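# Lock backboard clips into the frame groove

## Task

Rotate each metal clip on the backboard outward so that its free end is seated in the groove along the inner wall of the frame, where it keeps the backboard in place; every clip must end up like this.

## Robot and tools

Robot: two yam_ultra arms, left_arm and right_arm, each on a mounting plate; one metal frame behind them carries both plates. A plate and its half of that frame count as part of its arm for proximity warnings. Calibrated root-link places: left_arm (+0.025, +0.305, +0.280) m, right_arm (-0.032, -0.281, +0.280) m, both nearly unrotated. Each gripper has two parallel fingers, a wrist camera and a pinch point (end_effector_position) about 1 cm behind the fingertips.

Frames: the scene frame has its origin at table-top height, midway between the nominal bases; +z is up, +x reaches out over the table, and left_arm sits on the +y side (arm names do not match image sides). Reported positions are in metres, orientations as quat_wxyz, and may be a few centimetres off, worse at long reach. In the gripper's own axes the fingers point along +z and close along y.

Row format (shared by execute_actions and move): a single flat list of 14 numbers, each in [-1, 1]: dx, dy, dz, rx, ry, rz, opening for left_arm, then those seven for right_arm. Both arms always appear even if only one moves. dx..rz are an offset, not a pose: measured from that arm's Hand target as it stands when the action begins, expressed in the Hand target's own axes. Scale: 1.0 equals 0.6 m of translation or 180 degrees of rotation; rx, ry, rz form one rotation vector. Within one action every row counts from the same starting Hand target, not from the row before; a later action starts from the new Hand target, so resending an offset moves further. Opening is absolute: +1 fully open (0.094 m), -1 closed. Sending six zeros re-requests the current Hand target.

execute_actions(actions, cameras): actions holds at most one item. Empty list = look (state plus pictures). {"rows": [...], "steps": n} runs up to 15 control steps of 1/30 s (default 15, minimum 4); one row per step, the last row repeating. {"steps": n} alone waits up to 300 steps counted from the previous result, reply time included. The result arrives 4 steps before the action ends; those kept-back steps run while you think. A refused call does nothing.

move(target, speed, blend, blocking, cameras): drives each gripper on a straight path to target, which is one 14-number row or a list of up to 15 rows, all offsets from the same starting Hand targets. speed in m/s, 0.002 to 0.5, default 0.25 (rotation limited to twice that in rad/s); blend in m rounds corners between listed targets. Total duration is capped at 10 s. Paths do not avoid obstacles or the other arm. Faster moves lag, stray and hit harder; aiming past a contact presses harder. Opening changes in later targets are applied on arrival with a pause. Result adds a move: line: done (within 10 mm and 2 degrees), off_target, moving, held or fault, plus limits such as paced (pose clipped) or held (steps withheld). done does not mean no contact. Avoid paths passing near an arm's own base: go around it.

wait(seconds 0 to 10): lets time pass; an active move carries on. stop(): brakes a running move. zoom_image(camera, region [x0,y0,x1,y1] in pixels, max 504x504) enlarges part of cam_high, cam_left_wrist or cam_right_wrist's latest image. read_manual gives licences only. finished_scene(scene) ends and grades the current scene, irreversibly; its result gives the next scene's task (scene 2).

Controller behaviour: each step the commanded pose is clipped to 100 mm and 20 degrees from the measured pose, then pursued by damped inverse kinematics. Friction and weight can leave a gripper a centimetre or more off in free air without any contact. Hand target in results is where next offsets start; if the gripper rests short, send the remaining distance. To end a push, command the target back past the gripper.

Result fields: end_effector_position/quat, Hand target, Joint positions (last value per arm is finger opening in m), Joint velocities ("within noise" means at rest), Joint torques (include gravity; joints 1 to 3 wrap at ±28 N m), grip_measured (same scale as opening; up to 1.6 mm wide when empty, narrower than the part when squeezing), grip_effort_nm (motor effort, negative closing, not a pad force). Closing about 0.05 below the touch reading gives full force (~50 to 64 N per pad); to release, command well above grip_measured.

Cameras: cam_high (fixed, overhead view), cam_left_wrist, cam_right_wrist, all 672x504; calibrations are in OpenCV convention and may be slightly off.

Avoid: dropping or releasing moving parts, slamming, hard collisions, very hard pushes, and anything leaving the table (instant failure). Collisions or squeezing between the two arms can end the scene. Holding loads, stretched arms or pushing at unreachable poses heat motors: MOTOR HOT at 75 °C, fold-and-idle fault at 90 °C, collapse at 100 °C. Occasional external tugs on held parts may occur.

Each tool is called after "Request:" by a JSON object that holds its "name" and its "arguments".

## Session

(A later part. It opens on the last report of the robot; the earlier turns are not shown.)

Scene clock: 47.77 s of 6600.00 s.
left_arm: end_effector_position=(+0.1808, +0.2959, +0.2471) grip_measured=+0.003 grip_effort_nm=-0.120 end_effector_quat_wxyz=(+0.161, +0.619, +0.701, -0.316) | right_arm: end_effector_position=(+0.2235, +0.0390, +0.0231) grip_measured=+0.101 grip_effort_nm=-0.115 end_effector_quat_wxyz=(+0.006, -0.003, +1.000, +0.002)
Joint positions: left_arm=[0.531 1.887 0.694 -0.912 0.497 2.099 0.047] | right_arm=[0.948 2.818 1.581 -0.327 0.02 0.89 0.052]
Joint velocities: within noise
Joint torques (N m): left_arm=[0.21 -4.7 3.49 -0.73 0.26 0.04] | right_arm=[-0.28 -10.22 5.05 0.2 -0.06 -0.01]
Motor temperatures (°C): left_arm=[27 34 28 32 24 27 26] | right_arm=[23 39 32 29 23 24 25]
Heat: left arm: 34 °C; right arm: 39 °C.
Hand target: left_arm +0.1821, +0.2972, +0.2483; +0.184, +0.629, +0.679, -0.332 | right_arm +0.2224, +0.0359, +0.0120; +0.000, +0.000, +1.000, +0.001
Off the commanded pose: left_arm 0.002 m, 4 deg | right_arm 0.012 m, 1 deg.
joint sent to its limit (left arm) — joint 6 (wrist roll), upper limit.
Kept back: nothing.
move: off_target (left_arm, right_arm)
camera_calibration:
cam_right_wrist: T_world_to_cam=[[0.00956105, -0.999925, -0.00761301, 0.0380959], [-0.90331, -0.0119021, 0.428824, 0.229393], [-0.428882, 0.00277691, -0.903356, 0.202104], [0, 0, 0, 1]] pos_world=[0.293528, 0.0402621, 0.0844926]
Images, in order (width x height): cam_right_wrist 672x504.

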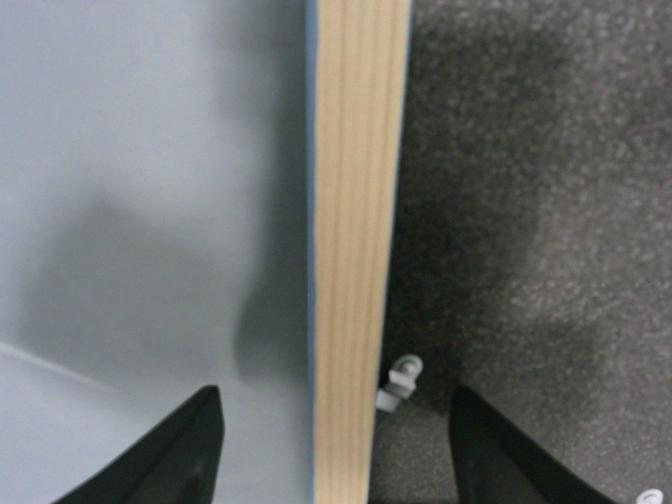

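Request:
{"name": "move", "arguments": {"target": [[0,0,0,0,0,0,0,0,-0.001,0.008,0,0,0,0.1],[0,0,0,0,0,0,0,0,-0.001,0.008,0,0,0,-0.4],[0,0,0,0,0,0,0,0,-0.001,0.008,0,0,0,-0.88]], "speed": 0.08, "cameras": ["cam_right_wrist"]}}

Scene clock: 50.40 s of 6600.00 s.
left_arm: end_effector_position=(+0.1808, +0.2959, +0.2471) grip_measured=+0.003 grip_effort_nm=-0.120 end_effector_quat_wxyz=(+0.161, +0.619, +0.701, -0.316) | right_arm: end_effector_position=(+0.2253, +0.0396, +0.0213) grip_measured=-0.764 grip_effort_nm=-1.077 end_effector_quat_wxyz=(+0.006, +0.001, +1.000, +0.004)
Joint positions: left_arm=[0.531 1.887 0.694 -0.912 0.497 2.099 0.047] | right_arm=[0.945 2.826 1.59 -0.324 0.018 0.894 0.011]
Joint velocities: within noise
Joint torques (N m): left_arm=[0.21 -4.68 3.48 -0.73 0.27 0.04] | right_arm=[-0.13 -9.5 4.82 0.26 -0.02 -0.04]
Motor temperatures (°C): left_arm=[27 34 28 32 24 27 26] | right_arm=[23 39 32 29 23 24 25]
Heat: left arm: 34 °C; right arm: 39 °C.
Hand target: left_arm +0.1821, +0.2972, +0.2483; +0.184, +0.629, +0.679, -0.332 | right_arm +0.2225, +0.0352, +0.0071; +0.000, +0.000, +1.000, +0.000
Off the commanded pose: left_arm 0.002 m, 4 deg | right_arm 0.015 m, 1 deg.
joint sent to its limit (left arm) — joint 6 (wrist roll), upper limit.
Kept back: nothing.
move: off_target (left_arm, right_arm); target 2's new opening was sent with right_arm's hand 0.015 m and 1 deg from that target; target 3's new opening was sent with right_arm's hand 0.015 m and 1 deg from that target
camera_calibration:
cam_right_wrist: T_world_to_cam=[[0.00191508, -0.999932, -0.0114994, 0.0404979], [-0.90364, -0.00665551, 0.428241, 0.231724], [-0.428288, 0.00957122, -0.903592, 0.200854], [0, 0, 0, 1]] pos_world=[0.295341, 0.0401149, 0.0827219]
Images, in order (width x height): cam_right_wrist 672x504.

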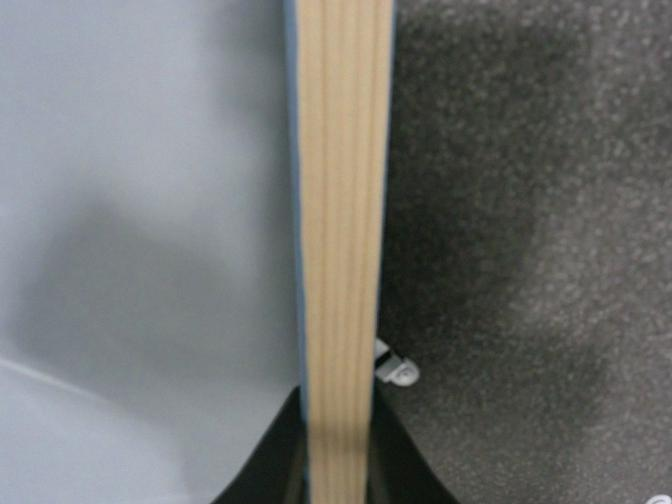

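Request:
{"name": "move", "arguments": {"target": [[0,0,0,0,0,0,0,0,0,-0.005,0,0,0,-0.2],[0,0,0,0,0,0,0,0,0.0,-0.055,0,0,0,-0.2],[0,0,0,0,0,0,0,-0.0375,0.003,-0.055,0,0,0,-0.2],[0,0,0,0,0,0,0,-0.0375,0.003,-0.003,0,0,0,-0.2]], "speed": 0.08, "cameras": ["cam_right_wrist"]}}

Scene clock: 52.83 s of 6600.00 s.
left_arm: end_effector_position=(+0.1808, +0.2959, +0.2471) grip_measured=+0.003 grip_effort_nm=-0.120 end_effector_quat_wxyz=(+0.161, +0.619, +0.701, -0.316) | right_arm: end_effector_position=(+0.2496, +0.0423, +0.0220) grip_measured=-0.202 grip_effort_nm=0.037 end_effector_quat_wxyz=(+0.008, +0.002, +1.000, +0.008)
Joint positions: left_arm=[0.531 1.887 0.694 -0.912 0.497 2.099 0.047] | right_arm=[0.904 2.858 1.684 -0.377 0.016 0.854 0.038]
Joint velocities: within noise
Joint torques (N m): left_arm=[0.21 -4.67 3.49 -0.74 0.26 0.04] | right_arm=[-0.01 -10.35 5.23 0.23 0.05 -0.08]
Motor temperatures (°C): left_arm=[27 34 28 32 24 27 26] | right_arm=[23 39 32 29 23 24 25]
Heat: left arm: 34 °C; right arm: 39 °C.
Hand target: left_arm +0.1821, +0.2972, +0.2483; +0.184, +0.629, +0.679, -0.332 | right_arm +0.2450, +0.0371, +0.0090; +0.000, +0.000, +1.000, +0.001
Off the commanded pose: left_arm 0.002 m, 4 deg | right_arm 0.015 m, 1 deg.
joint sent to its limit (left arm) — joint 6 (wrist roll), upper limit.
Kept back: nothing.
move: off_target (left_arm, right_arm)
camera_calibration:
cam_right_wrist: T_world_to_cam=[[-0.0000134765, -0.999818, -0.0190549, 0.0437283], [-0.905429, -0.00807658, 0.424421, 0.253955], [-0.424498, 0.0172586, -0.905264, 0.210675], [0, 0, 0, 1]] pos_world=[0.31937, 0.0421355, 0.0837655]
Images, in order (width x height): cam_right_wrist 672x504.

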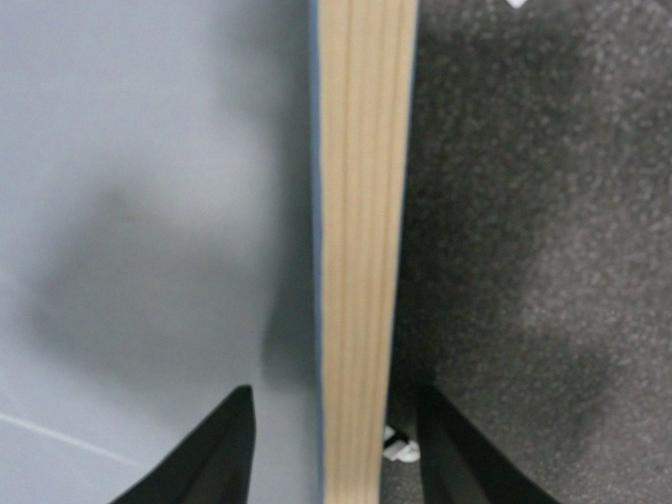

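Request:
{"name": "move", "arguments": {"target": [[0,0,0,0,0,0,0,0.003,-0.0045,-0.05,0,0,0,-0.12],[0,0,0,0,0,0,0,0.003,-0.0045,0,0,0,0,-0.12]], "speed": 0.08, "cameras": ["cam_right_wrist"]}}

Scene clock: 54.20 s of 6600.00 s.
left_arm: end_effector_position=(+0.1808, +0.2959, +0.2471) grip_measured=+0.003 grip_effort_nm=-0.125 end_effector_quat_wxyz=(+0.161, +0.619, +0.701, -0.316) | right_arm: end_effector_position=(+0.2459, +0.0381, +0.0218) grip_measured=-0.122 grip_effort_nm=0.046 end_effector_quat_wxyz=(+0.005, +0.002, +1.000, +0.004)
Joint positions: left_arm=[0.531 1.887 0.694 -0.912 0.497 2.099 0.047] | right_arm=[0.904 2.85 1.663 -0.372 0.016 0.853 0.041]
Joint velocities: within noise
Joint torques (N m): left_arm=[0.21 -4.68 3.51 -0.72 0.27 0.04] | right_arm=[-0.21 -10.07 5.44 0.23 -0.02 -0.08]
Motor temperatures (°C): left_arm=[27 34 28 32 24 27 26] | right_arm=[23 39 32 29 23 24 25]
Heat: left arm: 34 °C; right arm: 39 °C.
Hand target: left_arm +0.1821, +0.2972, +0.2483; +0.184, +0.629, +0.679, -0.332 | right_arm +0.2431, +0.0344, +0.0090; +0.000, +0.000, +1.000, +0.001
Off the commanded pose: left_arm 0.002 m, 4 deg | right_arm 0.014 m, 1 deg.
joint sent to its limit (left arm) — joint 6 (wrist roll), upper limit.
Kept back: nothing.
move: off_target (left_arm, right_arm)
camera_calibration:
cam_right_wrist: T_world_to_cam=[[0.0011567, -0.999918, -0.0127371, 0.0391473], [-0.903062, -0.00651519, 0.429461, 0.249953], [-0.429509, 0.0110056, -0.902996, 0.210426], [0, 0, 0, 1]] pos_world=[0.316058, 0.0384567, 0.0831673]
Images, in order (width x height): cam_right_wrist 672x504.

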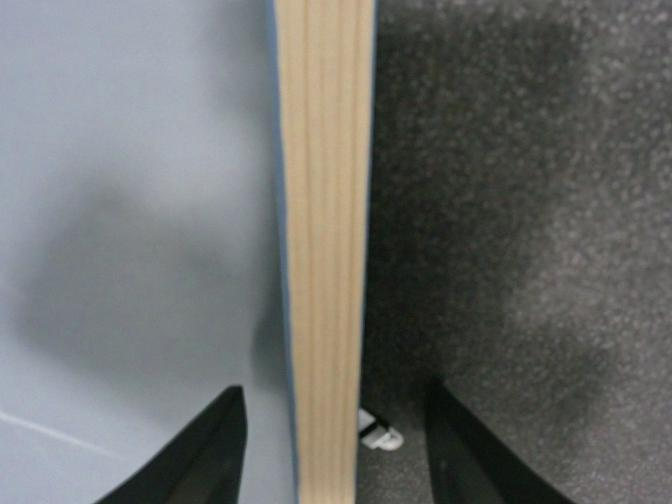

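Request:
{"name": "move", "arguments": {"target": [[0,0,0,0,0,0,0,-0.003,0.002,-0.05,0,0,0,-0.12],[0,0,0,0,0,0,0,-0.003,0.002,0,0,0,0,-0.12]], "speed": 0.08, "cameras": ["cam_right_wrist"]}}

Scene clock: 55.53 s of 6600.00 s.
left_arm: end_effector_position=(+0.1808, +0.2959, +0.2471) grip_measured=+0.003 grip_effort_nm=-0.125 end_effector_quat_wxyz=(+0.161, +0.619, +0.701, -0.316) | right_arm: end_effector_position=(+0.2477, +0.0401, +0.0220) grip_measured=-0.121 grip_effort_nm=0.046 end_effector_quat_wxyz=(+0.006, +0.001, +1.000, +0.005)
Joint positions: left_arm=[0.531 1.887 0.694 -0.912 0.497 2.099 0.047] | right_arm=[0.904 2.855 1.676 -0.378 0.016 0.852 0.041]
Joint velocities: within noise
Joint torques (N m): left_arm=[0.23 -4.67 3.51 -0.73 0.27 0.04] | right_arm=[-0.14 -10.21 5.18 0.22 0.02 -0.07]
Motor temperatures (°C): left_arm=[27 34 28 32 24 27 26] | right_arm=[23 39 32 29 23 24 25]
Heat: left arm: 34 °C; right arm: 39 °C.
Hand target: left_arm +0.1821, +0.2972, +0.2483; +0.184, +0.629, +0.679, -0.332 | right_arm +0.2449, +0.0356, +0.0090; +0.000, +0.000, +1.000, +0.001
Off the commanded pose: left_arm 0.002 m, 4 deg | right_arm 0.014 m, 1 deg.
joint sent to its limit (left arm) — joint 6 (wrist roll), upper limit.
Kept back: nothing.
move: off_target (left_arm, right_arm)
camera_calibration:
cam_right_wrist: T_world_to_cam=[[0.00229051, -0.999893, -0.014441, 0.0409334], [-0.903706, -0.00825265, 0.428074, 0.251772], [-0.428148, 0.0120699, -0.903628, 0.210944], [0, 0, 0, 1]] pos_world=[0.317749, 0.0404608, 0.083429]
Images, in order (width x height): cam_right_wrist 672x504.

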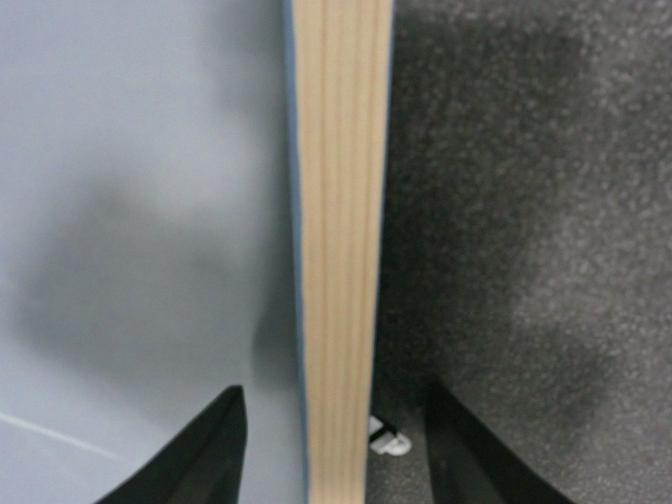

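Request:
{"name": "move", "arguments": {"target": [[0,0,0,0,0,0,0,0,0,0,0,0,0,-0.55],[0,0,0,0,0,0,0,0,0,0,0,0,0,-0.88],[0,0,0,0,0,0,0,0,0,0,0,0,0,-0.2],[0,0,0,0,0,0,0,-0.02,0,-0.13,0,0,0,-0.1]], "speed": 0.1, "cameras": ["cam_right_wrist"]}}

Scene clock: 61.83 s of 6600.00 s.
left_arm: end_effector_position=(+0.1808, +0.2959, +0.2471) grip_measured=+0.003 grip_effort_nm=-0.125 end_effector_quat_wxyz=(+0.161, +0.619, +0.701, -0.316) | right_arm: end_effector_position=(+0.2574, +0.0396, +0.0808) grip_measured=-0.102 grip_effort_nm=0.042 end_effector_quat_wxyz=(+0.004, +0.000, +1.000, +0.003)
Joint positions: left_arm=[0.531 1.887 0.694 -0.912 0.497 2.099 0.047] | right_arm=[0.888 2.693 1.633 -0.503 0.016 0.834 0.042]
Joint velocities: within noise
Joint torques (N m): left_arm=[0.2 -4.68 3.49 -0.73 0.27 0.04] | right_arm=[-0.39 -14.86 3.52 -0.03 -0.02 -0.07]
Motor temperatures (°C): left_arm=[27 34 28 32 24 27 26] | right_arm=[23 40 32 29 23 24 25]
Heat: left arm: 34 °C; right arm: 40 °C.
Hand target: left_arm +0.1821, +0.2972, +0.2483; +0.184, +0.629, +0.679, -0.332 | right_arm +0.2570, +0.0355, +0.0870; +0.000, +0.000, +1.000, +0.001
Off the commanded pose: left_arm 0.002 m, 4 deg | right_arm 0.007 m, 1 deg.
joint sent to its limit (left arm) — joint 6 (wrist roll), upper limit.
Kept back: nothing.
move: off_target (left_arm); target 2's new opening was sent with right_arm's hand 0.014 m and 1 deg from that target; target 3's new opening was sent with right_arm's hand 0.014 m and 1 deg from that target
camera_calibration:
cam_right_wrist: T_world_to_cam=[[0.00499348, -0.999944, -0.00931983, 0.0401146], [-0.902052, -0.00852677, 0.431544, 0.234645], [-0.431599, 0.00625206, -0.902044, 0.269192], [0, 0, 0, 1]] pos_world=[0.327645, 0.0404301, 0.141937]
Images, in order (width x height): cam_right_wrist 672x504.

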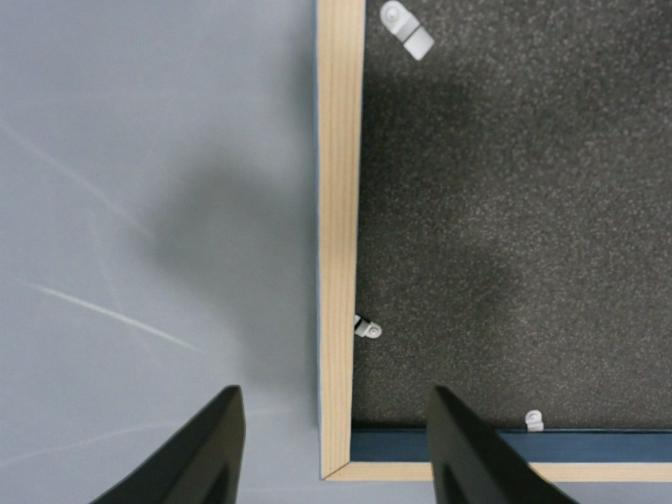

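Request:
{"name": "zoom_image", "arguments": {"camera": "cam_right_wrist", "region": [330, 290, 400, 360]}}

Scaled by 7.200 from the camera's 672x504 image, which has a finer 960x720 frame.

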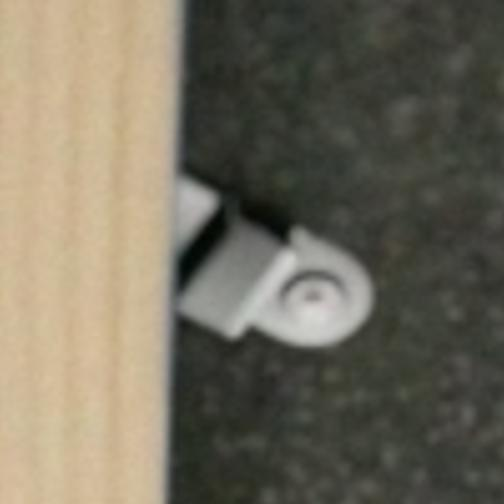

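Request:
{"name": "move", "arguments": {"target": [[0,0,0,0,0,0,0,0.0235,0.001,0.08,0,0,0,-0.12],[0,0,0,0,0,0,0,0.0235,0.001,0.13,0,0,0,-0.12]], "speed": 0.08, "cameras": ["cam_right_wrist"]}}

Scene clock: 64.27 s of 6600.00 s.
left_arm: end_effector_position=(+0.1808, +0.2959, +0.2471) grip_measured=+0.003 grip_effort_nm=-0.125 end_effector_quat_wxyz=(+0.161, +0.619, +0.701, -0.316) | right_arm: end_effector_position=(+0.2479, +0.0379, +0.0217) grip_measured=-0.119 grip_effort_nm=-0.100 end_effector_quat_wxyz=(+0.005, +0.000, +1.000, +0.004)
Joint positions: left_arm=[0.531 1.887 0.694 -0.912 0.497 2.099 0.047] | right_arm=[0.9 2.853 1.67 -0.376 0.016 0.847 0.041]
Joint velocities: within noise
Joint torques (N m): left_arm=[0.21 -4.68 3.49 -0.73 0.26 0.04] | right_arm=[0.5 -10.17 5.26 0.2 0 0.03]
Motor temperatures (°C): left_arm=[27 34 28 32 24 27 26] | right_arm=[23 41 32 29 23 24 25]
Heat: left arm: 34 °C; right arm: 41 °C.
Hand target: left_arm +0.1821, +0.2972, +0.2483; +0.184, +0.629, +0.679, -0.332 | right_arm +0.2426, +0.0361, +0.0089; +0.000, +0.000, +1.000, +0.000
Off the commanded pose: left_arm 0.002 m, 4 deg | right_arm 0.014 m, 1 deg.
joint sent to its limit (left arm) — joint 6 (wrist roll), upper limit.
Kept back: nothing.
move: off_target (left_arm, right_arm)
camera_calibration:
cam_right_wrist: T_world_to_cam=[[0.00382675, -0.999913, -0.0126339, 0.0382821], [-0.903049, -0.00888209, 0.429446, 0.251874], [-0.429521, 0.00976562, -0.903004, 0.211224], [0, 0, 0, 1]] pos_world=[0.318033, 0.0384532, 0.0830534]
Images, in order (width x height): cam_right_wrist 672x504.

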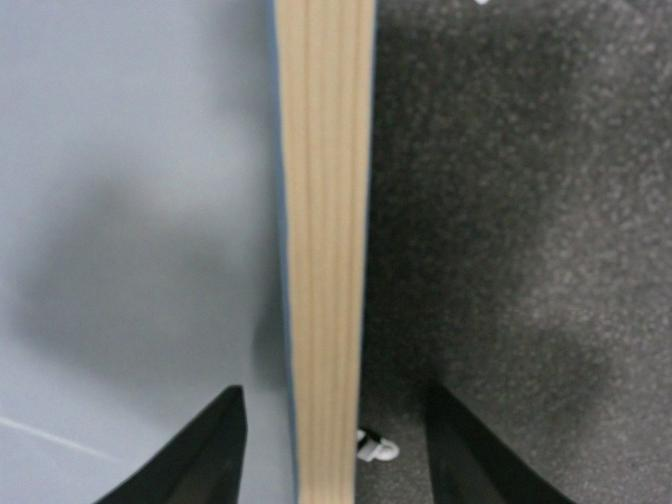

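Request:
{"name": "move", "arguments": {"target": [[0,0,0,0,0,0,0,0.006,0.0025,-0.05,0,0,0,-0.12],[0,0,0,0,0,0,0,0.006,0.0025,0.0,0,0,0,-0.12]], "speed": 0.08, "cameras": ["cam_right_wrist"]}}

Scene clock: 65.60 s of 6600.00 s.
left_arm: end_effector_position=(+0.1808, +0.2959, +0.2471) grip_measured=+0.003 grip_effort_nm=-0.120 end_effector_quat_wxyz=(+0.161, +0.619, +0.701, -0.316) | right_arm: end_effector_position=(+0.2446, +0.0395, +0.0219) grip_measured=-0.119 grip_effort_nm=-0.105 end_effector_quat_wxyz=(+0.006, +0.000, +1.000, +0.005)
Joint positions: left_arm=[0.531 1.887 0.694 -0.912 0.497 2.099 0.047] | right_arm=[0.908 2.85 1.663 -0.371 0.016 0.855 0.041]
Joint velocities: within noise
Joint torques (N m): left_arm=[0.21 -4.68 3.49 -0.73 0.27 0.04] | right_arm=[0.5 -10.14 5.34 0.24 0.04 0.03]
Motor temperatures (°C): left_arm=[27 34 28 32 24 27 26] | right_arm=[23 41 32 29 23 24 25]
Heat: left arm: 34 °C; right arm: 41 °C.
Hand target: left_arm +0.1821, +0.2972, +0.2483; +0.184, +0.629, +0.679, -0.332 | right_arm +0.2392, +0.0378, +0.0090; +0.000, +0.000, +1.000, +0.001
Off the commanded pose: left_arm 0.002 m, 4 deg | right_arm 0.014 m, 1 deg.
joint sent to its limit (left arm) — joint 6 (wrist roll), upper limit.
Kept back: nothing.
move: off_target (left_arm, right_arm)
camera_calibration:
cam_right_wrist: T_world_to_cam=[[0.00382317, -0.999903, -0.0133711, 0.0399329], [-0.90327, -0.00919012, 0.428975, 0.248918], [-0.429056, 0.0104377, -0.903218, 0.209783], [0, 0, 0, 1]] pos_world=[0.314696, 0.040027, 0.0832338]
Images, in order (width x height): cam_right_wrist 672x504.

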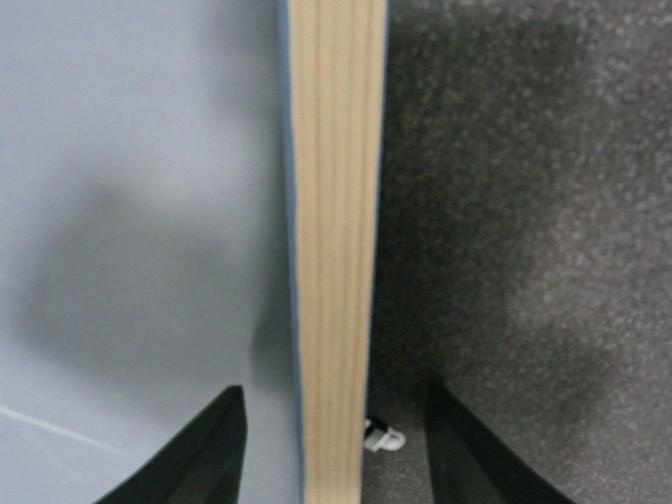

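Request:
{"name": "move", "arguments": {"target": [[0,0,0,0,0,0,0,0,0,0,0,0,0,-0.55],[0,0,0,0,0,0,0,0,0,0,0,0,0,-0.88],[0,0,0,0,0,0,0,0,0,0,0,0,0,-0.2],[0,0,0,0,0,0,0,-0.02,0,-0.13,0,0,0,-0.1]], "speed": 0.1, "cameras": ["cam_right_wrist"]}}

Request:
{"name": "zoom_image", "arguments": {"camera": "cam_right_wrist", "region": [330, 280, 410, 360]}}

Scene clock: 70.80 s of 6600.00 s.
left_arm: end_effector_position=(+0.1808, +0.2959, +0.2471) grip_measured=+0.003 grip_effort_nm=-0.120 end_effector_quat_wxyz=(+0.161, +0.619, +0.701, -0.316) | right_arm: end_effector_position=(+0.2513, +0.0416, +0.0805) grip_measured=-0.102 grip_effort_nm=0.046 end_effector_quat_wxyz=(+0.003, +0.000, +1.000, +0.003)
Joint positions: left_arm=[0.531 1.887 0.694 -0.912 0.497 2.099 0.047] | right_arm=[0.901 2.688 1.618 -0.495 0.014 0.847 0.042]
Joint velocities: within noise
Joint torques (N m): left_arm=[0.21 -4.67 3.49 -0.73 0.27 0.04] | right_arm=[-0.25 -14.64 3.34 0 0 -0.09]
Motor temperatures (°C): left_arm=[27 34 28 32 24 27 26] | right_arm=[23 42 32 29 23 24 25]
Heat: left arm: 34 °C; right arm: 42 °C.
Hand target: left_arm +0.1821, +0.2972, +0.2483; +0.184, +0.629, +0.679, -0.332 | right_arm +0.2511, +0.0374, +0.0869; +0.000, +0.000, +1.000, +0.000
Off the commanded pose: left_arm 0.002 m, 4 deg | right_arm 0.008 m, 0 deg.
joint sent to its limit (left arm) — joint 6 (wrist roll), upper limit.
Kept back: nothing.
move: off_target (left_arm); target 2's new opening was sent with right_arm's hand 0.014 m and 1 deg from that target; target 3's new opening was sent with right_arm's hand 0.014 m and 1 deg from that target
camera_calibration:
cam_right_wrist: T_world_to_cam=[[0.00424329, -0.999939, -0.0102112, 0.042372], [-0.901013, -0.00825249, 0.433714, 0.228849], [-0.433771, 0.00736001, -0.900993, 0.266769], [0, 0, 0, 1]] pos_world=[0.321733, 0.0422946, 0.141535]
Images, in order (width x height): cam_right_wrist 672x504.

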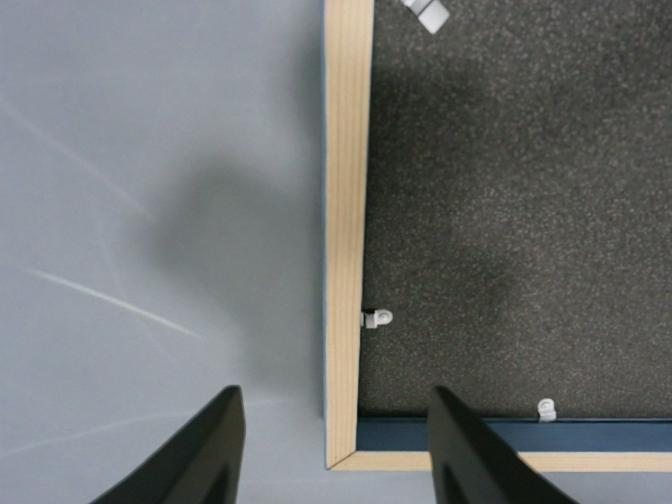

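Scaled by 6.300 from the camera's 672x504 image, which has a finer 960x720 frame.

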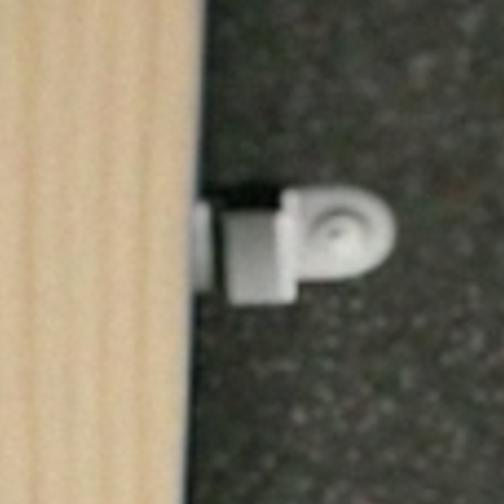

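Request:
{"name": "move", "arguments": {"target": [[0,0,0,0,0,0,0,-0.12,-0.0035,0.0,0,0,0,0.45],[0,0,0,0,0,0,0,-0.12,-0.0035,0.128,0,0,0,0.45]], "speed": [0.15,0.08], "blend": [0.01,0], "cameras": ["cam_right_wrist"]}}

Scene clock: 73.03 s of 6600.00 s.
left_arm: end_effector_position=(+0.1808, +0.2959, +0.2471) grip_measured=+0.003 grip_effort_nm=-0.125 end_effector_quat_wxyz=(+0.161, +0.619, +0.701, -0.316) | right_arm: end_effector_position=(+0.3275, +0.0385, +0.0247) grip_measured=+0.448 grip_effort_nm=0.042 end_effector_quat_wxyz=(+0.005, +0.003, +1.000, +0.006)
Joint positions: left_arm=[0.531 1.887 0.694 -0.912 0.497 2.099 0.047] | right_arm=[0.775 3.013 2.091 -0.634 0.012 0.728 0.068]
Joint velocities: within noise
Joint torques (N m): left_arm=[0.21 -4.66 3.49 -0.73 0.26 0.04] | right_arm=[0.55 -11.38 6.57 0.2 0.02 -0.06]
Motor temperatures (°C): left_arm=[27 34 28 32 24 27 26] | right_arm=[23 42 32 29 23 24 25]
Heat: left arm: 34 °C; right arm: 42 °C.
Hand target: left_arm +0.1821, +0.2972, +0.2483; +0.184, +0.629, +0.679, -0.332 | right_arm +0.3233, +0.0356, +0.0102; +0.000, +0.000, +1.000, +0.001
Off the commanded pose: left_arm 0.002 m, 4 deg | right_arm 0.016 m, 1 deg.
joint sent to its limit (left arm) — joint 6 (wrist roll), upper limit.
Kept back: nothing.
move: off_target (left_arm, right_arm)
camera_calibration:
cam_right_wrist: T_world_to_cam=[[-0.00227449, -0.999887, -0.01488, 0.0406185], [-0.902914, -0.00434224, 0.429799, 0.322258], [-0.429815, 0.0144129, -0.902802, 0.248081], [0, 0, 0, 1]] pos_world=[0.397693, 0.0384377, 0.0860661]
Images, in order (width x height): cam_right_wrist 672x504.

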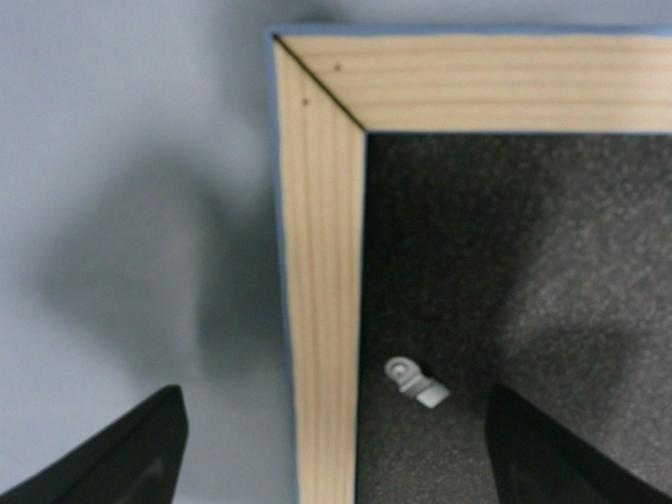

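Request:
{"name": "move", "arguments": {"target": [[0,0,0,0,0,0,0,0.003,0.003,-0.05,0,0,0,0.45],[0,0,0,0,0,0,0,0.003,0.003,0.0,0,0,0,0.45]], "speed": 0.08, "cameras": ["cam_right_wrist"]}}

Scene clock: 74.50 s of 6600.00 s.
left_arm: end_effector_position=(+0.1808, +0.2959, +0.2471) grip_measured=+0.003 grip_effort_nm=-0.120 end_effector_quat_wxyz=(+0.161, +0.619, +0.701, -0.316) | right_arm: end_effector_position=(+0.3262, +0.0376, +0.0233) grip_measured=+0.448 grip_effort_nm=0.046 end_effector_quat_wxyz=(+0.004, +0.003, +1.000, +0.004)
Joint positions: left_arm=[0.531 1.887 0.694 -0.912 0.497 2.099 0.047] | right_arm=[0.775 3.015 2.088 -0.632 0.012 0.728 0.068]
Joint velocities: within noise
Joint torques (N m): left_arm=[0.21 -4.67 3.49 -0.73 0.27 0.04] | right_arm=[0.54 -11.56 6.94 0.2 0 -0.02]
Motor temperatures (°C): left_arm=[27 34 28 32 24 27 26] | right_arm=[23 43 32 29 23 24 25]
Heat: left arm: 34 °C; right arm: 43 °C.
Hand target: left_arm +0.1821, +0.2972, +0.2483; +0.184, +0.629, +0.679, -0.332 | right_arm +0.3214, +0.0374, +0.0102; +0.000, +0.000, +1.000, +0.001
Off the commanded pose: left_arm 0.002 m, 4 deg | right_arm 0.014 m, 1 deg.
joint sent to its limit (left arm) — joint 6 (wrist roll), upper limit.
Kept back: nothing.
move: off_target (left_arm, right_arm)
camera_calibration:
cam_right_wrist: T_world_to_cam=[[-0.00188126, -0.999919, -0.0126096, 0.0395227], [-0.901804, -0.00375275, 0.43213, 0.321259], [-0.432142, 0.0121843, -0.901723, 0.247011], [0, 0, 0, 1]] pos_world=[0.396531, 0.0377154, 0.0844084]
Images, in order (width x height): cam_right_wrist 672x504.

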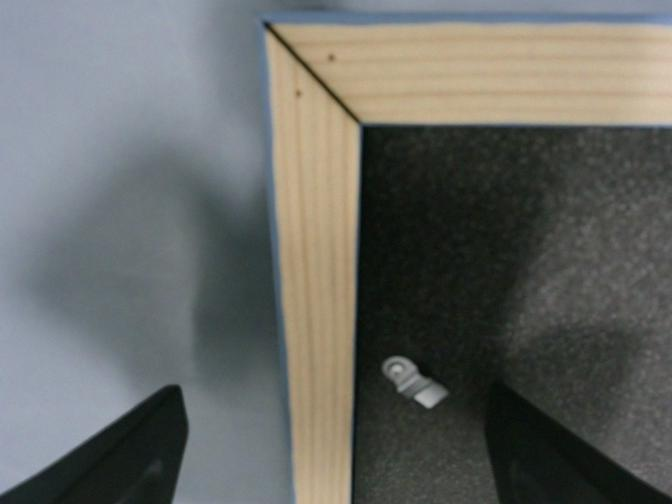

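Request:
{"name": "move", "arguments": {"target": [[0,0,0,0,0,0,0,0.003,0.006,-0.05,0,0,0,0.45],[0,0,0,0,0,0,0,0.003,0.006,0.003,0,0,0,0.45]], "speed": 0.08, "cameras": ["cam_right_wrist"]}}

Scene clock: 75.87 s of 6600.00 s.
left_arm: end_effector_position=(+0.1808, +0.2959, +0.2471) grip_measured=+0.003 grip_effort_nm=-0.120 end_effector_quat_wxyz=(+0.161, +0.619, +0.701, -0.316) | right_arm: end_effector_position=(+0.3259, +0.0432, +0.0236) grip_measured=+0.448 grip_effort_nm=0.046 end_effector_quat_wxyz=(+0.006, +0.000, +1.000, +0.007)
Joint positions: left_arm=[0.531 1.887 0.694 -0.912 0.497 2.099 0.047] | right_arm=[0.785 3.022 2.104 -0.635 0.012 0.732 0.068]
Joint velocities: within noise
Joint torques (N m): left_arm=[0.23 -4.68 3.51 -0.72 0.26 0.04] | right_arm=[0.54 -11.23 6.75 0.14 0 0.02]
Motor temperatures (°C): left_arm=[27 34 28 32 24 27 26] | right_arm=[23 43 32 29 23 24 25]
Heat: left arm: 34 °C; right arm: 43 °C.
Hand target: left_arm +0.1821, +0.2972, +0.2483; +0.184, +0.629, +0.679, -0.332 | right_arm +0.3197, +0.0410, +0.0084; +0.000, +0.000, +1.000, +0.001
Off the commanded pose: left_arm 0.002 m, 4 deg | right_arm 0.017 m, 1 deg.
joint sent to its limit (left arm) — joint 6 (wrist roll), upper limit.
Kept back: nothing.
move: off_target (left_arm, right_arm)
camera_calibration:
cam_right_wrist: T_world_to_cam=[[0.00382294, -0.999843, -0.0172815, 0.0433923], [-0.903993, -0.0108439, 0.427409, 0.321994], [-0.42753, 0.0139884, -0.903893, 0.245577], [0, 0, 0, 1]] pos_world=[0.395906, 0.0434419, 0.0851022]
Images, in order (width x height): cam_right_wrist 672x504.

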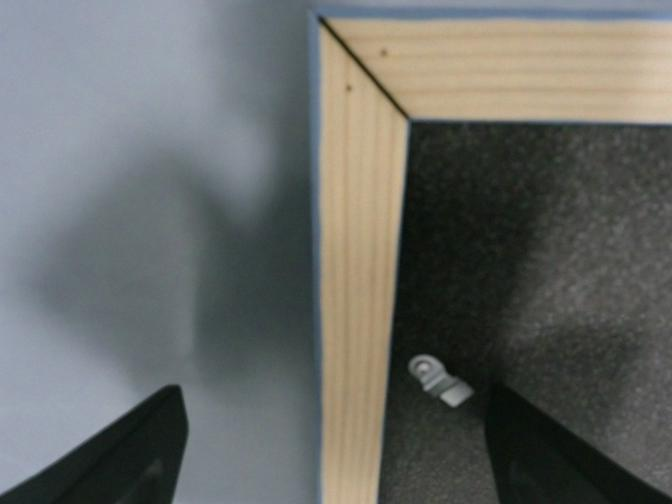

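Request:
{"name": "move", "arguments": {"target": [[0,0,0,0,0,0,0,0.004,-0.004,-0.05,0,0,0,0.45],[0,0,0,0,0,0,0,0.004,-0.004,0.0,0,0,0,0.45]], "speed": 0.08, "cameras": ["cam_right_wrist"]}}

Scene clock: 77.20 s of 6600.00 s.
left_arm: end_effector_position=(+0.1808, +0.2959, +0.2471) grip_measured=+0.003 grip_effort_nm=-0.120 end_effector_quat_wxyz=(+0.161, +0.619, +0.701, -0.316) | right_arm: end_effector_position=(+0.3226, +0.0402, +0.0233) grip_measured=+0.448 grip_effort_nm=0.042 end_effector_quat_wxyz=(+0.005, +0.000, +1.000, +0.005)
Joint positions: left_arm=[0.531 1.887 0.694 -0.912 0.497 2.099 0.047] | right_arm=[0.785 3.009 2.073 -0.621 0.012 0.732 0.068]
Joint velocities: within noise
Joint torques (N m): left_arm=[0.2 -4.68 3.48 -0.72 0.26 0.04] | right_arm=[0.43 -11.3 6.71 0.21 0.05 -0.01]
Motor temperatures (°C): left_arm=[27 34 28 32 24 27 26] | right_arm=[23 43 32 29 23 24 25]
Heat: left arm: 34 °C; right arm: 43 °C.
Hand target: left_arm +0.1821, +0.2972, +0.2483; +0.184, +0.629, +0.679, -0.332 | right_arm +0.3173, +0.0386, +0.0084; +0.000, +0.000, +1.000, +0.001
Off the commanded pose: left_arm 0.002 m, 4 deg | right_arm 0.016 m, 1 deg.
joint sent to its limit (left arm) — joint 6 (wrist roll), upper limit.
Kept back: nothing.
move: off_target (left_arm, right_arm)
camera_calibration:
cam_right_wrist: T_world_to_cam=[[0.00344952, -0.999889, -0.0144955, 0.0404804], [-0.902655, -0.00935162, 0.430263, 0.318513], [-0.430351, 0.0116002, -0.902587, 0.244931], [0, 0, 0, 1]] pos_world=[0.392774, 0.0406133, 0.0846139]
Images, in order (width x height): cam_right_wrist 672x504.

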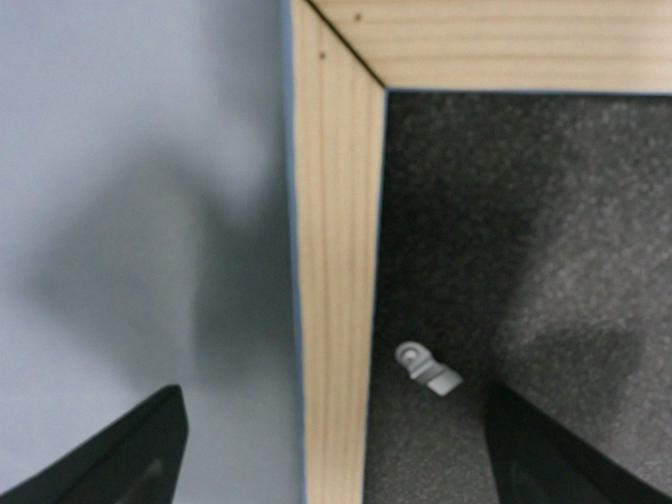

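Request:
{"name": "move", "arguments": {"target": [[0,0,0,0,0,0,0,-0.005,0,-0.05,0,0,0,0.45],[0,0,0,0,0,0,0,-0.003,0,0.0,0,0,0,0.45]], "speed": 0.08, "cameras": ["cam_right_wrist"]}}

Scene clock: 78.50 s of 6600.00 s.
left_arm: end_effector_position=(+0.1808, +0.2959, +0.2471) grip_measured=+0.003 grip_effort_nm=-0.120 end_effector_quat_wxyz=(+0.161, +0.619, +0.701, -0.316) | right_arm: end_effector_position=(+0.3238, +0.0413, +0.0234) grip_measured=+0.449 grip_effort_nm=0.042 end_effector_quat_wxyz=(+0.005, +0.000, +1.000, +0.006)
Joint positions: left_arm=[0.531 1.887 0.694 -0.912 0.497 2.099 0.047] | right_arm=[0.785 3.014 2.085 -0.626 0.012 0.732 0.068]
Joint velocities: within noise
Joint torques (N m): left_arm=[0.23 -4.68 3.48 -0.73 0.27 0.04] | right_arm=[0.28 -11.28 6.65 0.21 0.03 0]
Motor temperatures (°C): left_arm=[27 34 28 32 24 27 26] | right_arm=[23 43 32 29 23 24 25]
Heat: left arm: 34 °C; right arm: 43 °C.
Hand target: left_arm +0.1821, +0.2972, +0.2483; +0.184, +0.629, +0.679, -0.331 | right_arm +0.3190, +0.0385, +0.0083; +0.000, +0.000, +1.000, +0.001
Off the commanded pose: left_arm 0.002 m, 4 deg | right_arm 0.016 m, 1 deg.
joint sent to its limit (left arm) — joint 6 (wrist roll), upper limit.
Kept back: nothing.
move: off_target (left_arm, right_arm)
camera_calibration:
cam_right_wrist: T_world_to_cam=[[0.0034456, -0.999874, -0.0155104, 0.041606], [-0.903143, -0.00977058, 0.429228, 0.319818], [-0.429325, 0.0125291, -0.903063, 0.245126], [0, 0, 0, 1]] pos_world=[0.393937, 0.0416543, 0.0847351]
Images, in order (width x height): cam_right_wrist 672x504.

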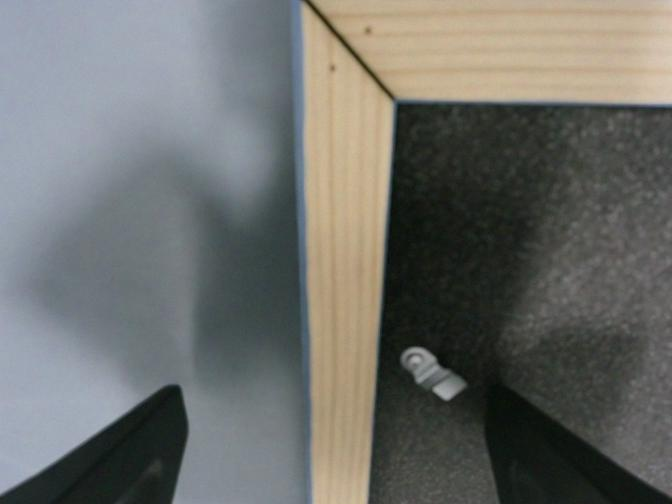

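Request:
{"name": "move", "arguments": {"target": [[0,0,0,0,0,0,0,0,0,0,0,0,0,-0.4],[0,0,0,0,0,0,0,0,0,0,0,0,0,-0.88]], "speed": 0.08, "cameras": ["cam_right_wrist"]}}

Scene clock: 80.63 s of 6600.00 s.
left_arm: end_effector_position=(+0.1808, +0.2959, +0.2471) grip_measured=+0.003 grip_effort_nm=-0.120 end_effector_quat_wxyz=(+0.161, +0.619, +0.701, -0.316) | right_arm: end_effector_position=(+0.3249, +0.0425, +0.0243) grip_measured=-0.757 grip_effort_nm=-1.067 end_effector_quat_wxyz=(+0.006, +0.001, +1.000, +0.008)
Joint positions: left_arm=[0.531 1.887 0.694 -0.912 0.497 2.099 0.047] | right_arm=[0.784 3.014 2.089 -0.627 0.01 0.733 0.011]
Joint velocities: within noise
Joint torques (N m): left_arm=[0.2 -4.68 3.51 -0.72 0.26 0.04] | right_arm=[0.39 -11.22 6.28 0.23 0.04 -0.01]
Motor temperatures (°C): left_arm=[27 34 28 32 24 27 26] | right_arm=[23 43 32 29 23 24 25]
Heat: left arm: 34 °C; right arm: 43 °C.
Hand target: left_arm +0.1821, +0.2972, +0.2483; +0.184, +0.629, +0.679, -0.331 | right_arm +0.3190, +0.0385, +0.0083; +0.000, +0.000, +1.000, +0.001
Off the commanded pose: left_arm 0.002 m, 4 deg | right_arm 0.017 m, 1 deg.
joint sent to its limit (left arm) — joint 6 (wrist roll), upper limit.
Kept back: nothing.
move: off_target (left_arm, right_arm); target 2's new opening was sent with right_arm's hand 0.016 m and 0 deg from that target
camera_calibration:
cam_right_wrist: T_world_to_cam=[[0.00192877, -0.999813, -0.0192285, 0.043362], [-0.9037, -0.00997567, 0.42805, 0.320637], [-0.428162, 0.0165512, -0.903551, 0.245858], [0, 0, 0, 1]] pos_world=[0.394943, 0.0424832, 0.0857302]
Images, in order (width x height): cam_right_wrist 672x504.

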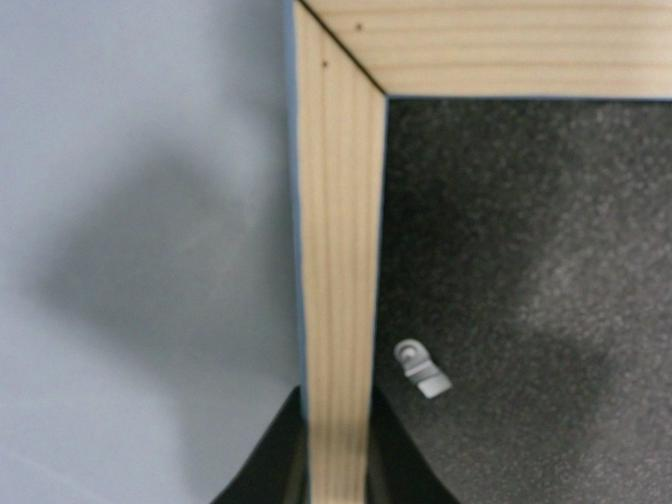

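Request:
{"name": "move", "arguments": {"target": [[0,0,0,0,0,0,0,0,0,-0.01,0,0,0,0.0],[0,0,0,0,0,0,0,0,0,-0.06,0,0,0,0.45],[0,0,0,0,0,0,0,-0.007,0,-0.05,0,0,0,0.45],[0,0,0,0,0,0,0,-0.006,0,0.006,0,0,0,0.45]], "speed": 0.08, "cameras": ["cam_right_wrist"]}}

Scene clock: 84.03 s of 6600.00 s.
left_arm: end_effector_position=(+0.1808, +0.2959, +0.2471) grip_measured=+0.003 grip_effort_nm=-0.125 end_effector_quat_wxyz=(+0.161, +0.619, +0.701, -0.316) | right_arm: end_effector_position=(+0.3298, +0.0470, +0.0238) grip_measured=+0.448 grip_effort_nm=0.037 end_effector_quat_wxyz=(+0.011, +0.001, +1.000, +0.012)
Joint positions: left_arm=[0.531 1.887 0.694 -0.912 0.497 2.099 0.047] | right_arm=[0.784 3.029 2.123 -0.632 0.01 0.732 0.068]
Joint velocities: within noise
Joint torques (N m): left_arm=[0.21 -4.68 3.51 -0.73 0.26 0.04] | right_arm=[0.13 -11.02 6.31 0.12 0.05 -0.06]
Motor temperatures (°C): left_arm=[27 34 28 32 24 27 26] | right_arm=[23 44 32 29 23 24 25]
Heat: left arm: 34 °C; right arm: 44 °C.
Hand target: left_arm +0.1821, +0.2972, +0.2483; +0.184, +0.629, +0.679, -0.331 | right_arm +0.3226, +0.0385, +0.0048; +0.000, +0.000, +1.000, +0.000
Off the commanded pose: left_arm 0.002 m, 4 deg | right_arm 0.022 m, 2 deg.
joint sent to its limit (left arm) — joint 6 (wrist roll), upper limit.
Kept back: nothing.
move: off_target (left_arm, right_arm); target 2's new opening was sent with right_arm's hand 0.011 m and 0 deg from that target
camera_calibration:
cam_right_wrist: T_world_to_cam=[[0.00274877, -0.999593, -0.0283862, 0.0477681], [-0.907802, -0.0143993, 0.419151, 0.327085], [-0.419389, 0.0246169, -0.907473, 0.244264], [0, 0, 0, 1]] pos_world=[0.399239, 0.0464455, 0.0859204]
Images, in order (width x height): cam_right_wrist 672x504.

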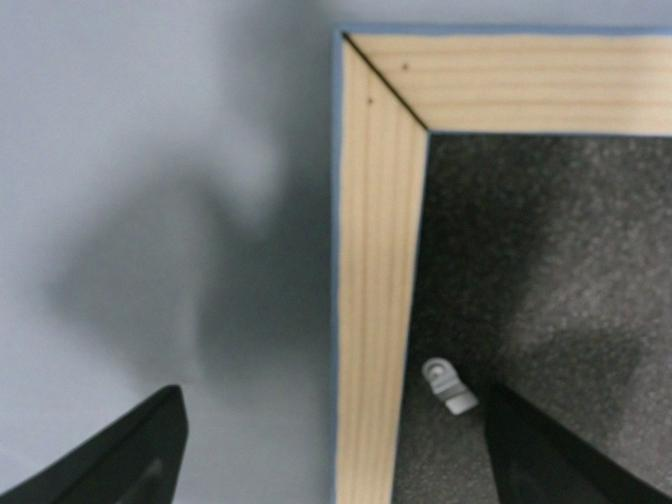

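Request:
{"name": "move", "arguments": {"target": [[0,0,0,0,0,0,0,0.003,-0.002,-0.057,0,0,0,0.45],[0,0,0,0,0,0,0,0.002,-0.002,-0.007,0,0,0,0.45]], "speed": 0.08, "cameras": ["cam_right_wrist"]}}

Scene clock: 85.43 s of 6600.00 s.
left_arm: end_effector_position=(+0.1808, +0.2959, +0.2471) grip_measured=+0.003 grip_effort_nm=-0.120 end_effector_quat_wxyz=(+0.161, +0.619, +0.701, -0.316) | right_arm: end_effector_position=(+0.3244, +0.0423, +0.0235) grip_measured=+0.448 grip_effort_nm=0.037 end_effector_quat_wxyz=(+0.005, +0.001, +1.000, +0.007)
Joint positions: left_arm=[0.531 1.887 0.694 -0.912 0.497 2.099 0.047] | right_arm=[0.784 3.017 2.093 -0.63 0.01 0.732 0.068]
Joint velocities: within noise
Joint torques (N m): left_arm=[0.21 -4.67 3.48 -0.73 0.27 0.04] | right_arm=[0.08 -11.23 6.61 0.12 0.07 -0.09]
Motor temperatures (°C): left_arm=[27 34 28 32 24 27 26] | right_arm=[23 44 32 29 23 24 25]
Heat: left arm: 34 °C; right arm: 44 °C.
Hand target: left_arm +0.1821, +0.2972, +0.2483; +0.184, +0.629, +0.679, -0.331 | right_arm +0.3215, +0.0374, +0.0090; +0.000, +0.000, +1.000, +0.001
Off the commanded pose: left_arm 0.002 m, 4 deg | right_arm 0.016 m, 1 deg.
joint sent to its limit (left arm) — joint 6 (wrist roll), upper limit.
Kept back: nothing.
move: off_target (left_arm, right_arm)
camera_calibration:
cam_right_wrist: T_world_to_cam=[[0.00269568, -0.999834, -0.0180118, 0.0428465], [-0.902625, -0.0101855, 0.430307, 0.320131], [-0.430419, 0.0150979, -0.902503, 0.245765], [0, 0, 0, 1]] pos_world=[0.394625, 0.0423896, 0.0848203]
Images, in order (width x height): cam_right_wrist 672x504.

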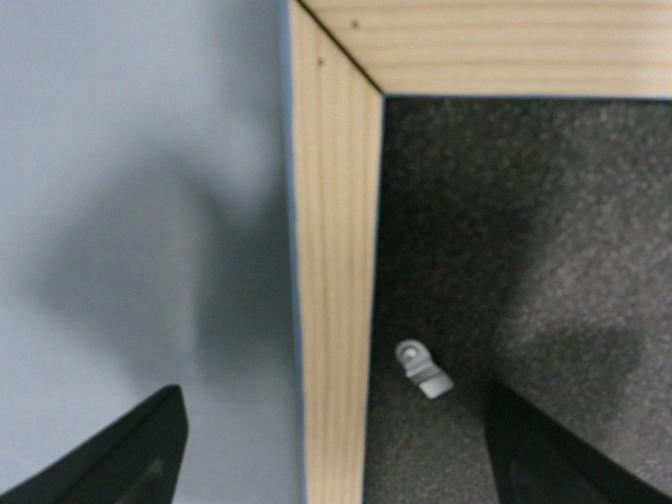

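Request:
{"name": "move", "arguments": {"target": [[0,0,0,0,0,0,0,-0.006,0,-0.05,0,0,0,0.45],[0,0,0,0,0,0,0,-0.005,0,0,0,0,0,0.45]], "speed": 0.08, "cameras": ["cam_right_wrist"]}}

Scene clock: 86.77 s of 6600.00 s.
left_arm: end_effector_position=(+0.1808, +0.2959, +0.2471) grip_measured=+0.003 grip_effort_nm=-0.120 end_effector_quat_wxyz=(+0.161, +0.619, +0.701, -0.316) | right_arm: end_effector_position=(+0.3263, +0.0439, +0.0236) grip_measured=+0.448 grip_effort_nm=0.042 end_effector_quat_wxyz=(+0.005, +0.000, +1.000, +0.008)
Joint positions: left_arm=[0.531 1.887 0.694 -0.912 0.497 2.099 0.047] | right_arm=[0.784 3.026 2.114 -0.641 0.01 0.73 0.068]
Joint velocities: within noise
Joint torques (N m): left_arm=[0.21 -4.64 3.48 -0.73 0.26 0.04] | right_arm=[-0.35 -11.26 6.74 0.18 0.05 -0.07]
Motor temperatures (°C): left_arm=[27 34 28 32 23 27 26] | right_arm=[23 44 32 29 23 24 25]
Heat: left arm: 34 °C; right arm: 44 °C.
Hand target: left_arm +0.1821, +0.2972, +0.2483; +0.184, +0.629, +0.679, -0.331 | right_arm +0.3244, +0.0373, +0.0090; +0.000, +0.000, +1.000, +0.001
Off the commanded pose: left_arm 0.002 m, 4 deg | right_arm 0.016 m, 1 deg.
joint sent to its limit (left arm) — joint 6 (wrist roll), upper limit.
Kept back: nothing.
move: off_target (left_arm, right_arm)
camera_calibration:
cam_right_wrist: T_world_to_cam=[[0.00536576, -0.99981, -0.0187447, 0.0436519], [-0.902977, -0.0128984, 0.429494, 0.322034], [-0.429655, 0.0146215, -0.902875, 0.246414], [0, 0, 0, 1]] pos_world=[0.396428, 0.0441943, 0.0849875]
Images, in order (width x height): cam_right_wrist 672x504.

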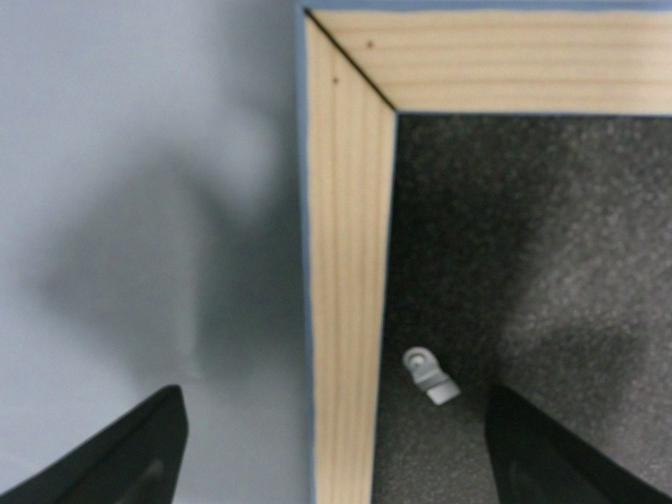

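Request:
{"name": "move", "arguments": {"target": [[0,0,0,0,0,0,0,-0.004,-0.002,-0.05,0,0,0,0.45],[0,0,0,0,0,0,0,-0.003,-0.002,0,0,0,0,0.45]], "speed": 0.08, "cameras": ["cam_right_wrist"]}}

Scene clock: 88.07 s of 6600.00 s.
left_arm: end_effector_position=(+0.1808, +0.2959, +0.2471) grip_measured=+0.003 grip_effort_nm=-0.120 end_effector_quat_wxyz=(+0.161, +0.619, +0.701, -0.316) | right_arm: end_effector_position=(+0.3275, +0.0421, +0.0234) grip_measured=+0.448 grip_effort_nm=0.042 end_effector_quat_wxyz=(+0.004, +0.000, +1.000, +0.007)
Joint positions: left_arm=[0.531 1.887 0.694 -0.912 0.497 2.099 0.047] | right_arm=[0.78 3.028 2.118 -0.646 0.01 0.725 0.068]
Joint velocities: within noise
Joint torques (N m): left_arm=[0.2 -4.68 3.48 -0.73 0.26 0.04] | right_arm=[-0.44 -11.36 6.95 0.19 0 -0.07]
Motor temperatures (°C): left_arm=[27 34 28 32 23 27 26] | right_arm=[23 44 32 29 23 24 25]
Heat: left arm: 34 °C; right arm: 44 °C.
Hand target: left_arm +0.1821, +0.2972, +0.2483; +0.184, +0.629, +0.679, -0.331 | right_arm +0.3261, +0.0362, +0.0089; +0.000, +0.000, +1.000, +0.000
Off the commanded pose: left_arm 0.002 m, 4 deg | right_arm 0.016 m, 1 deg.
joint sent to its limit (left arm) — joint 6 (wrist roll), upper limit.
Kept back: nothing.
move: off_target (left_arm, right_arm)
camera_calibration:
cam_right_wrist: T_world_to_cam=[[0.005367, -0.999843, -0.0168937, 0.0417503], [-0.902126, -0.0121299, 0.431301, 0.322898], [-0.431439, 0.0129255, -0.90205, 0.247376], [0, 0, 0, 1]] pos_world=[0.397798, 0.042463, 0.0845841]
Images, in order (width x height): cam_right_wrist 672x504.

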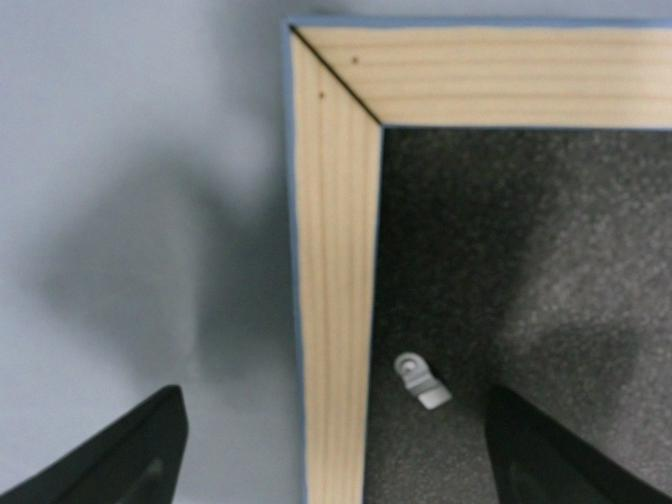

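Request:
{"name": "move", "arguments": {"target": [[0,0,0,0,0,0,0,0,0,0,0,0,0,-0.2],[0,0,0,0,0,0,0,0,0,0,0,0,0,-0.5],[0,0,0,0,0,0,0,0,0,0,0,0,0,-0.88]], "speed": 0.08, "cameras": ["cam_right_wrist"]}}

Scene clock: 91.40 s of 6600.00 s.
left_arm: end_effector_position=(+0.1808, +0.2959, +0.2471) grip_measured=+0.003 grip_effort_nm=-0.125 end_effector_quat_wxyz=(+0.161, +0.619, +0.701, -0.316) | right_arm: end_effector_position=(+0.3283, +0.0421, +0.0240) grip_measured=-0.756 grip_effort_nm=-1.072 end_effector_quat_wxyz=(+0.003, +0.001, +1.000, +0.008)
Joint positions: left_arm=[0.531 1.887 0.694 -0.912 0.497 2.099 0.047] | right_arm=[0.777 3.028 2.121 -0.649 0.006 0.726 0.011]
Joint velocities: within noise
Joint torques (N m): left_arm=[0.21 -4.67 3.51 -0.73 0.26 0.05] | right_arm=[-0.02 -11.26 6.63 0.21 0.04 -0.02]
Motor temperatures (°C): left_arm=[27 34 28 32 23 27 26] | right_arm=[23 43 32 29 23 24 25]
Heat: left arm: 34 °C; right arm: 43 °C.
Hand target: left_arm +0.1821, +0.2972, +0.2483; +0.184, +0.629, +0.679, -0.331 | right_arm +0.3262, +0.0363, +0.0090; +0.000, +0.000, +1.000, +0.001
Off the commanded pose: left_arm 0.002 m, 4 deg | right_arm 0.016 m, 1 deg.
joint sent to its limit (left arm) — joint 6 (wrist roll), upper limit.
Kept back: nothing.
move: off_target (left_arm, right_arm); target 2's new opening was sent with right_arm's hand 0.015 m and 1 deg from that target; target 3's new opening was sent with right_arm's hand 0.015 m and 1 deg from that target
camera_calibration:
cam_right_wrist: T_world_to_cam=[[0.00270797, -0.999802, -0.0197069, 0.0426967], [-0.901283, -0.0109777, 0.433091, 0.32296], [-0.433222, 0.0165887, -0.901135, 0.248649], [0, 0, 0, 1]] pos_world=[0.398683, 0.0421088, 0.0850366]
Images, in order (width x height): cam_right_wrist 672x504.

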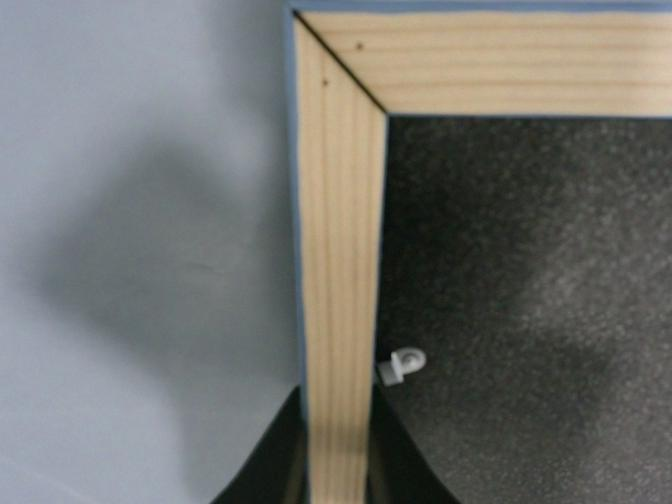

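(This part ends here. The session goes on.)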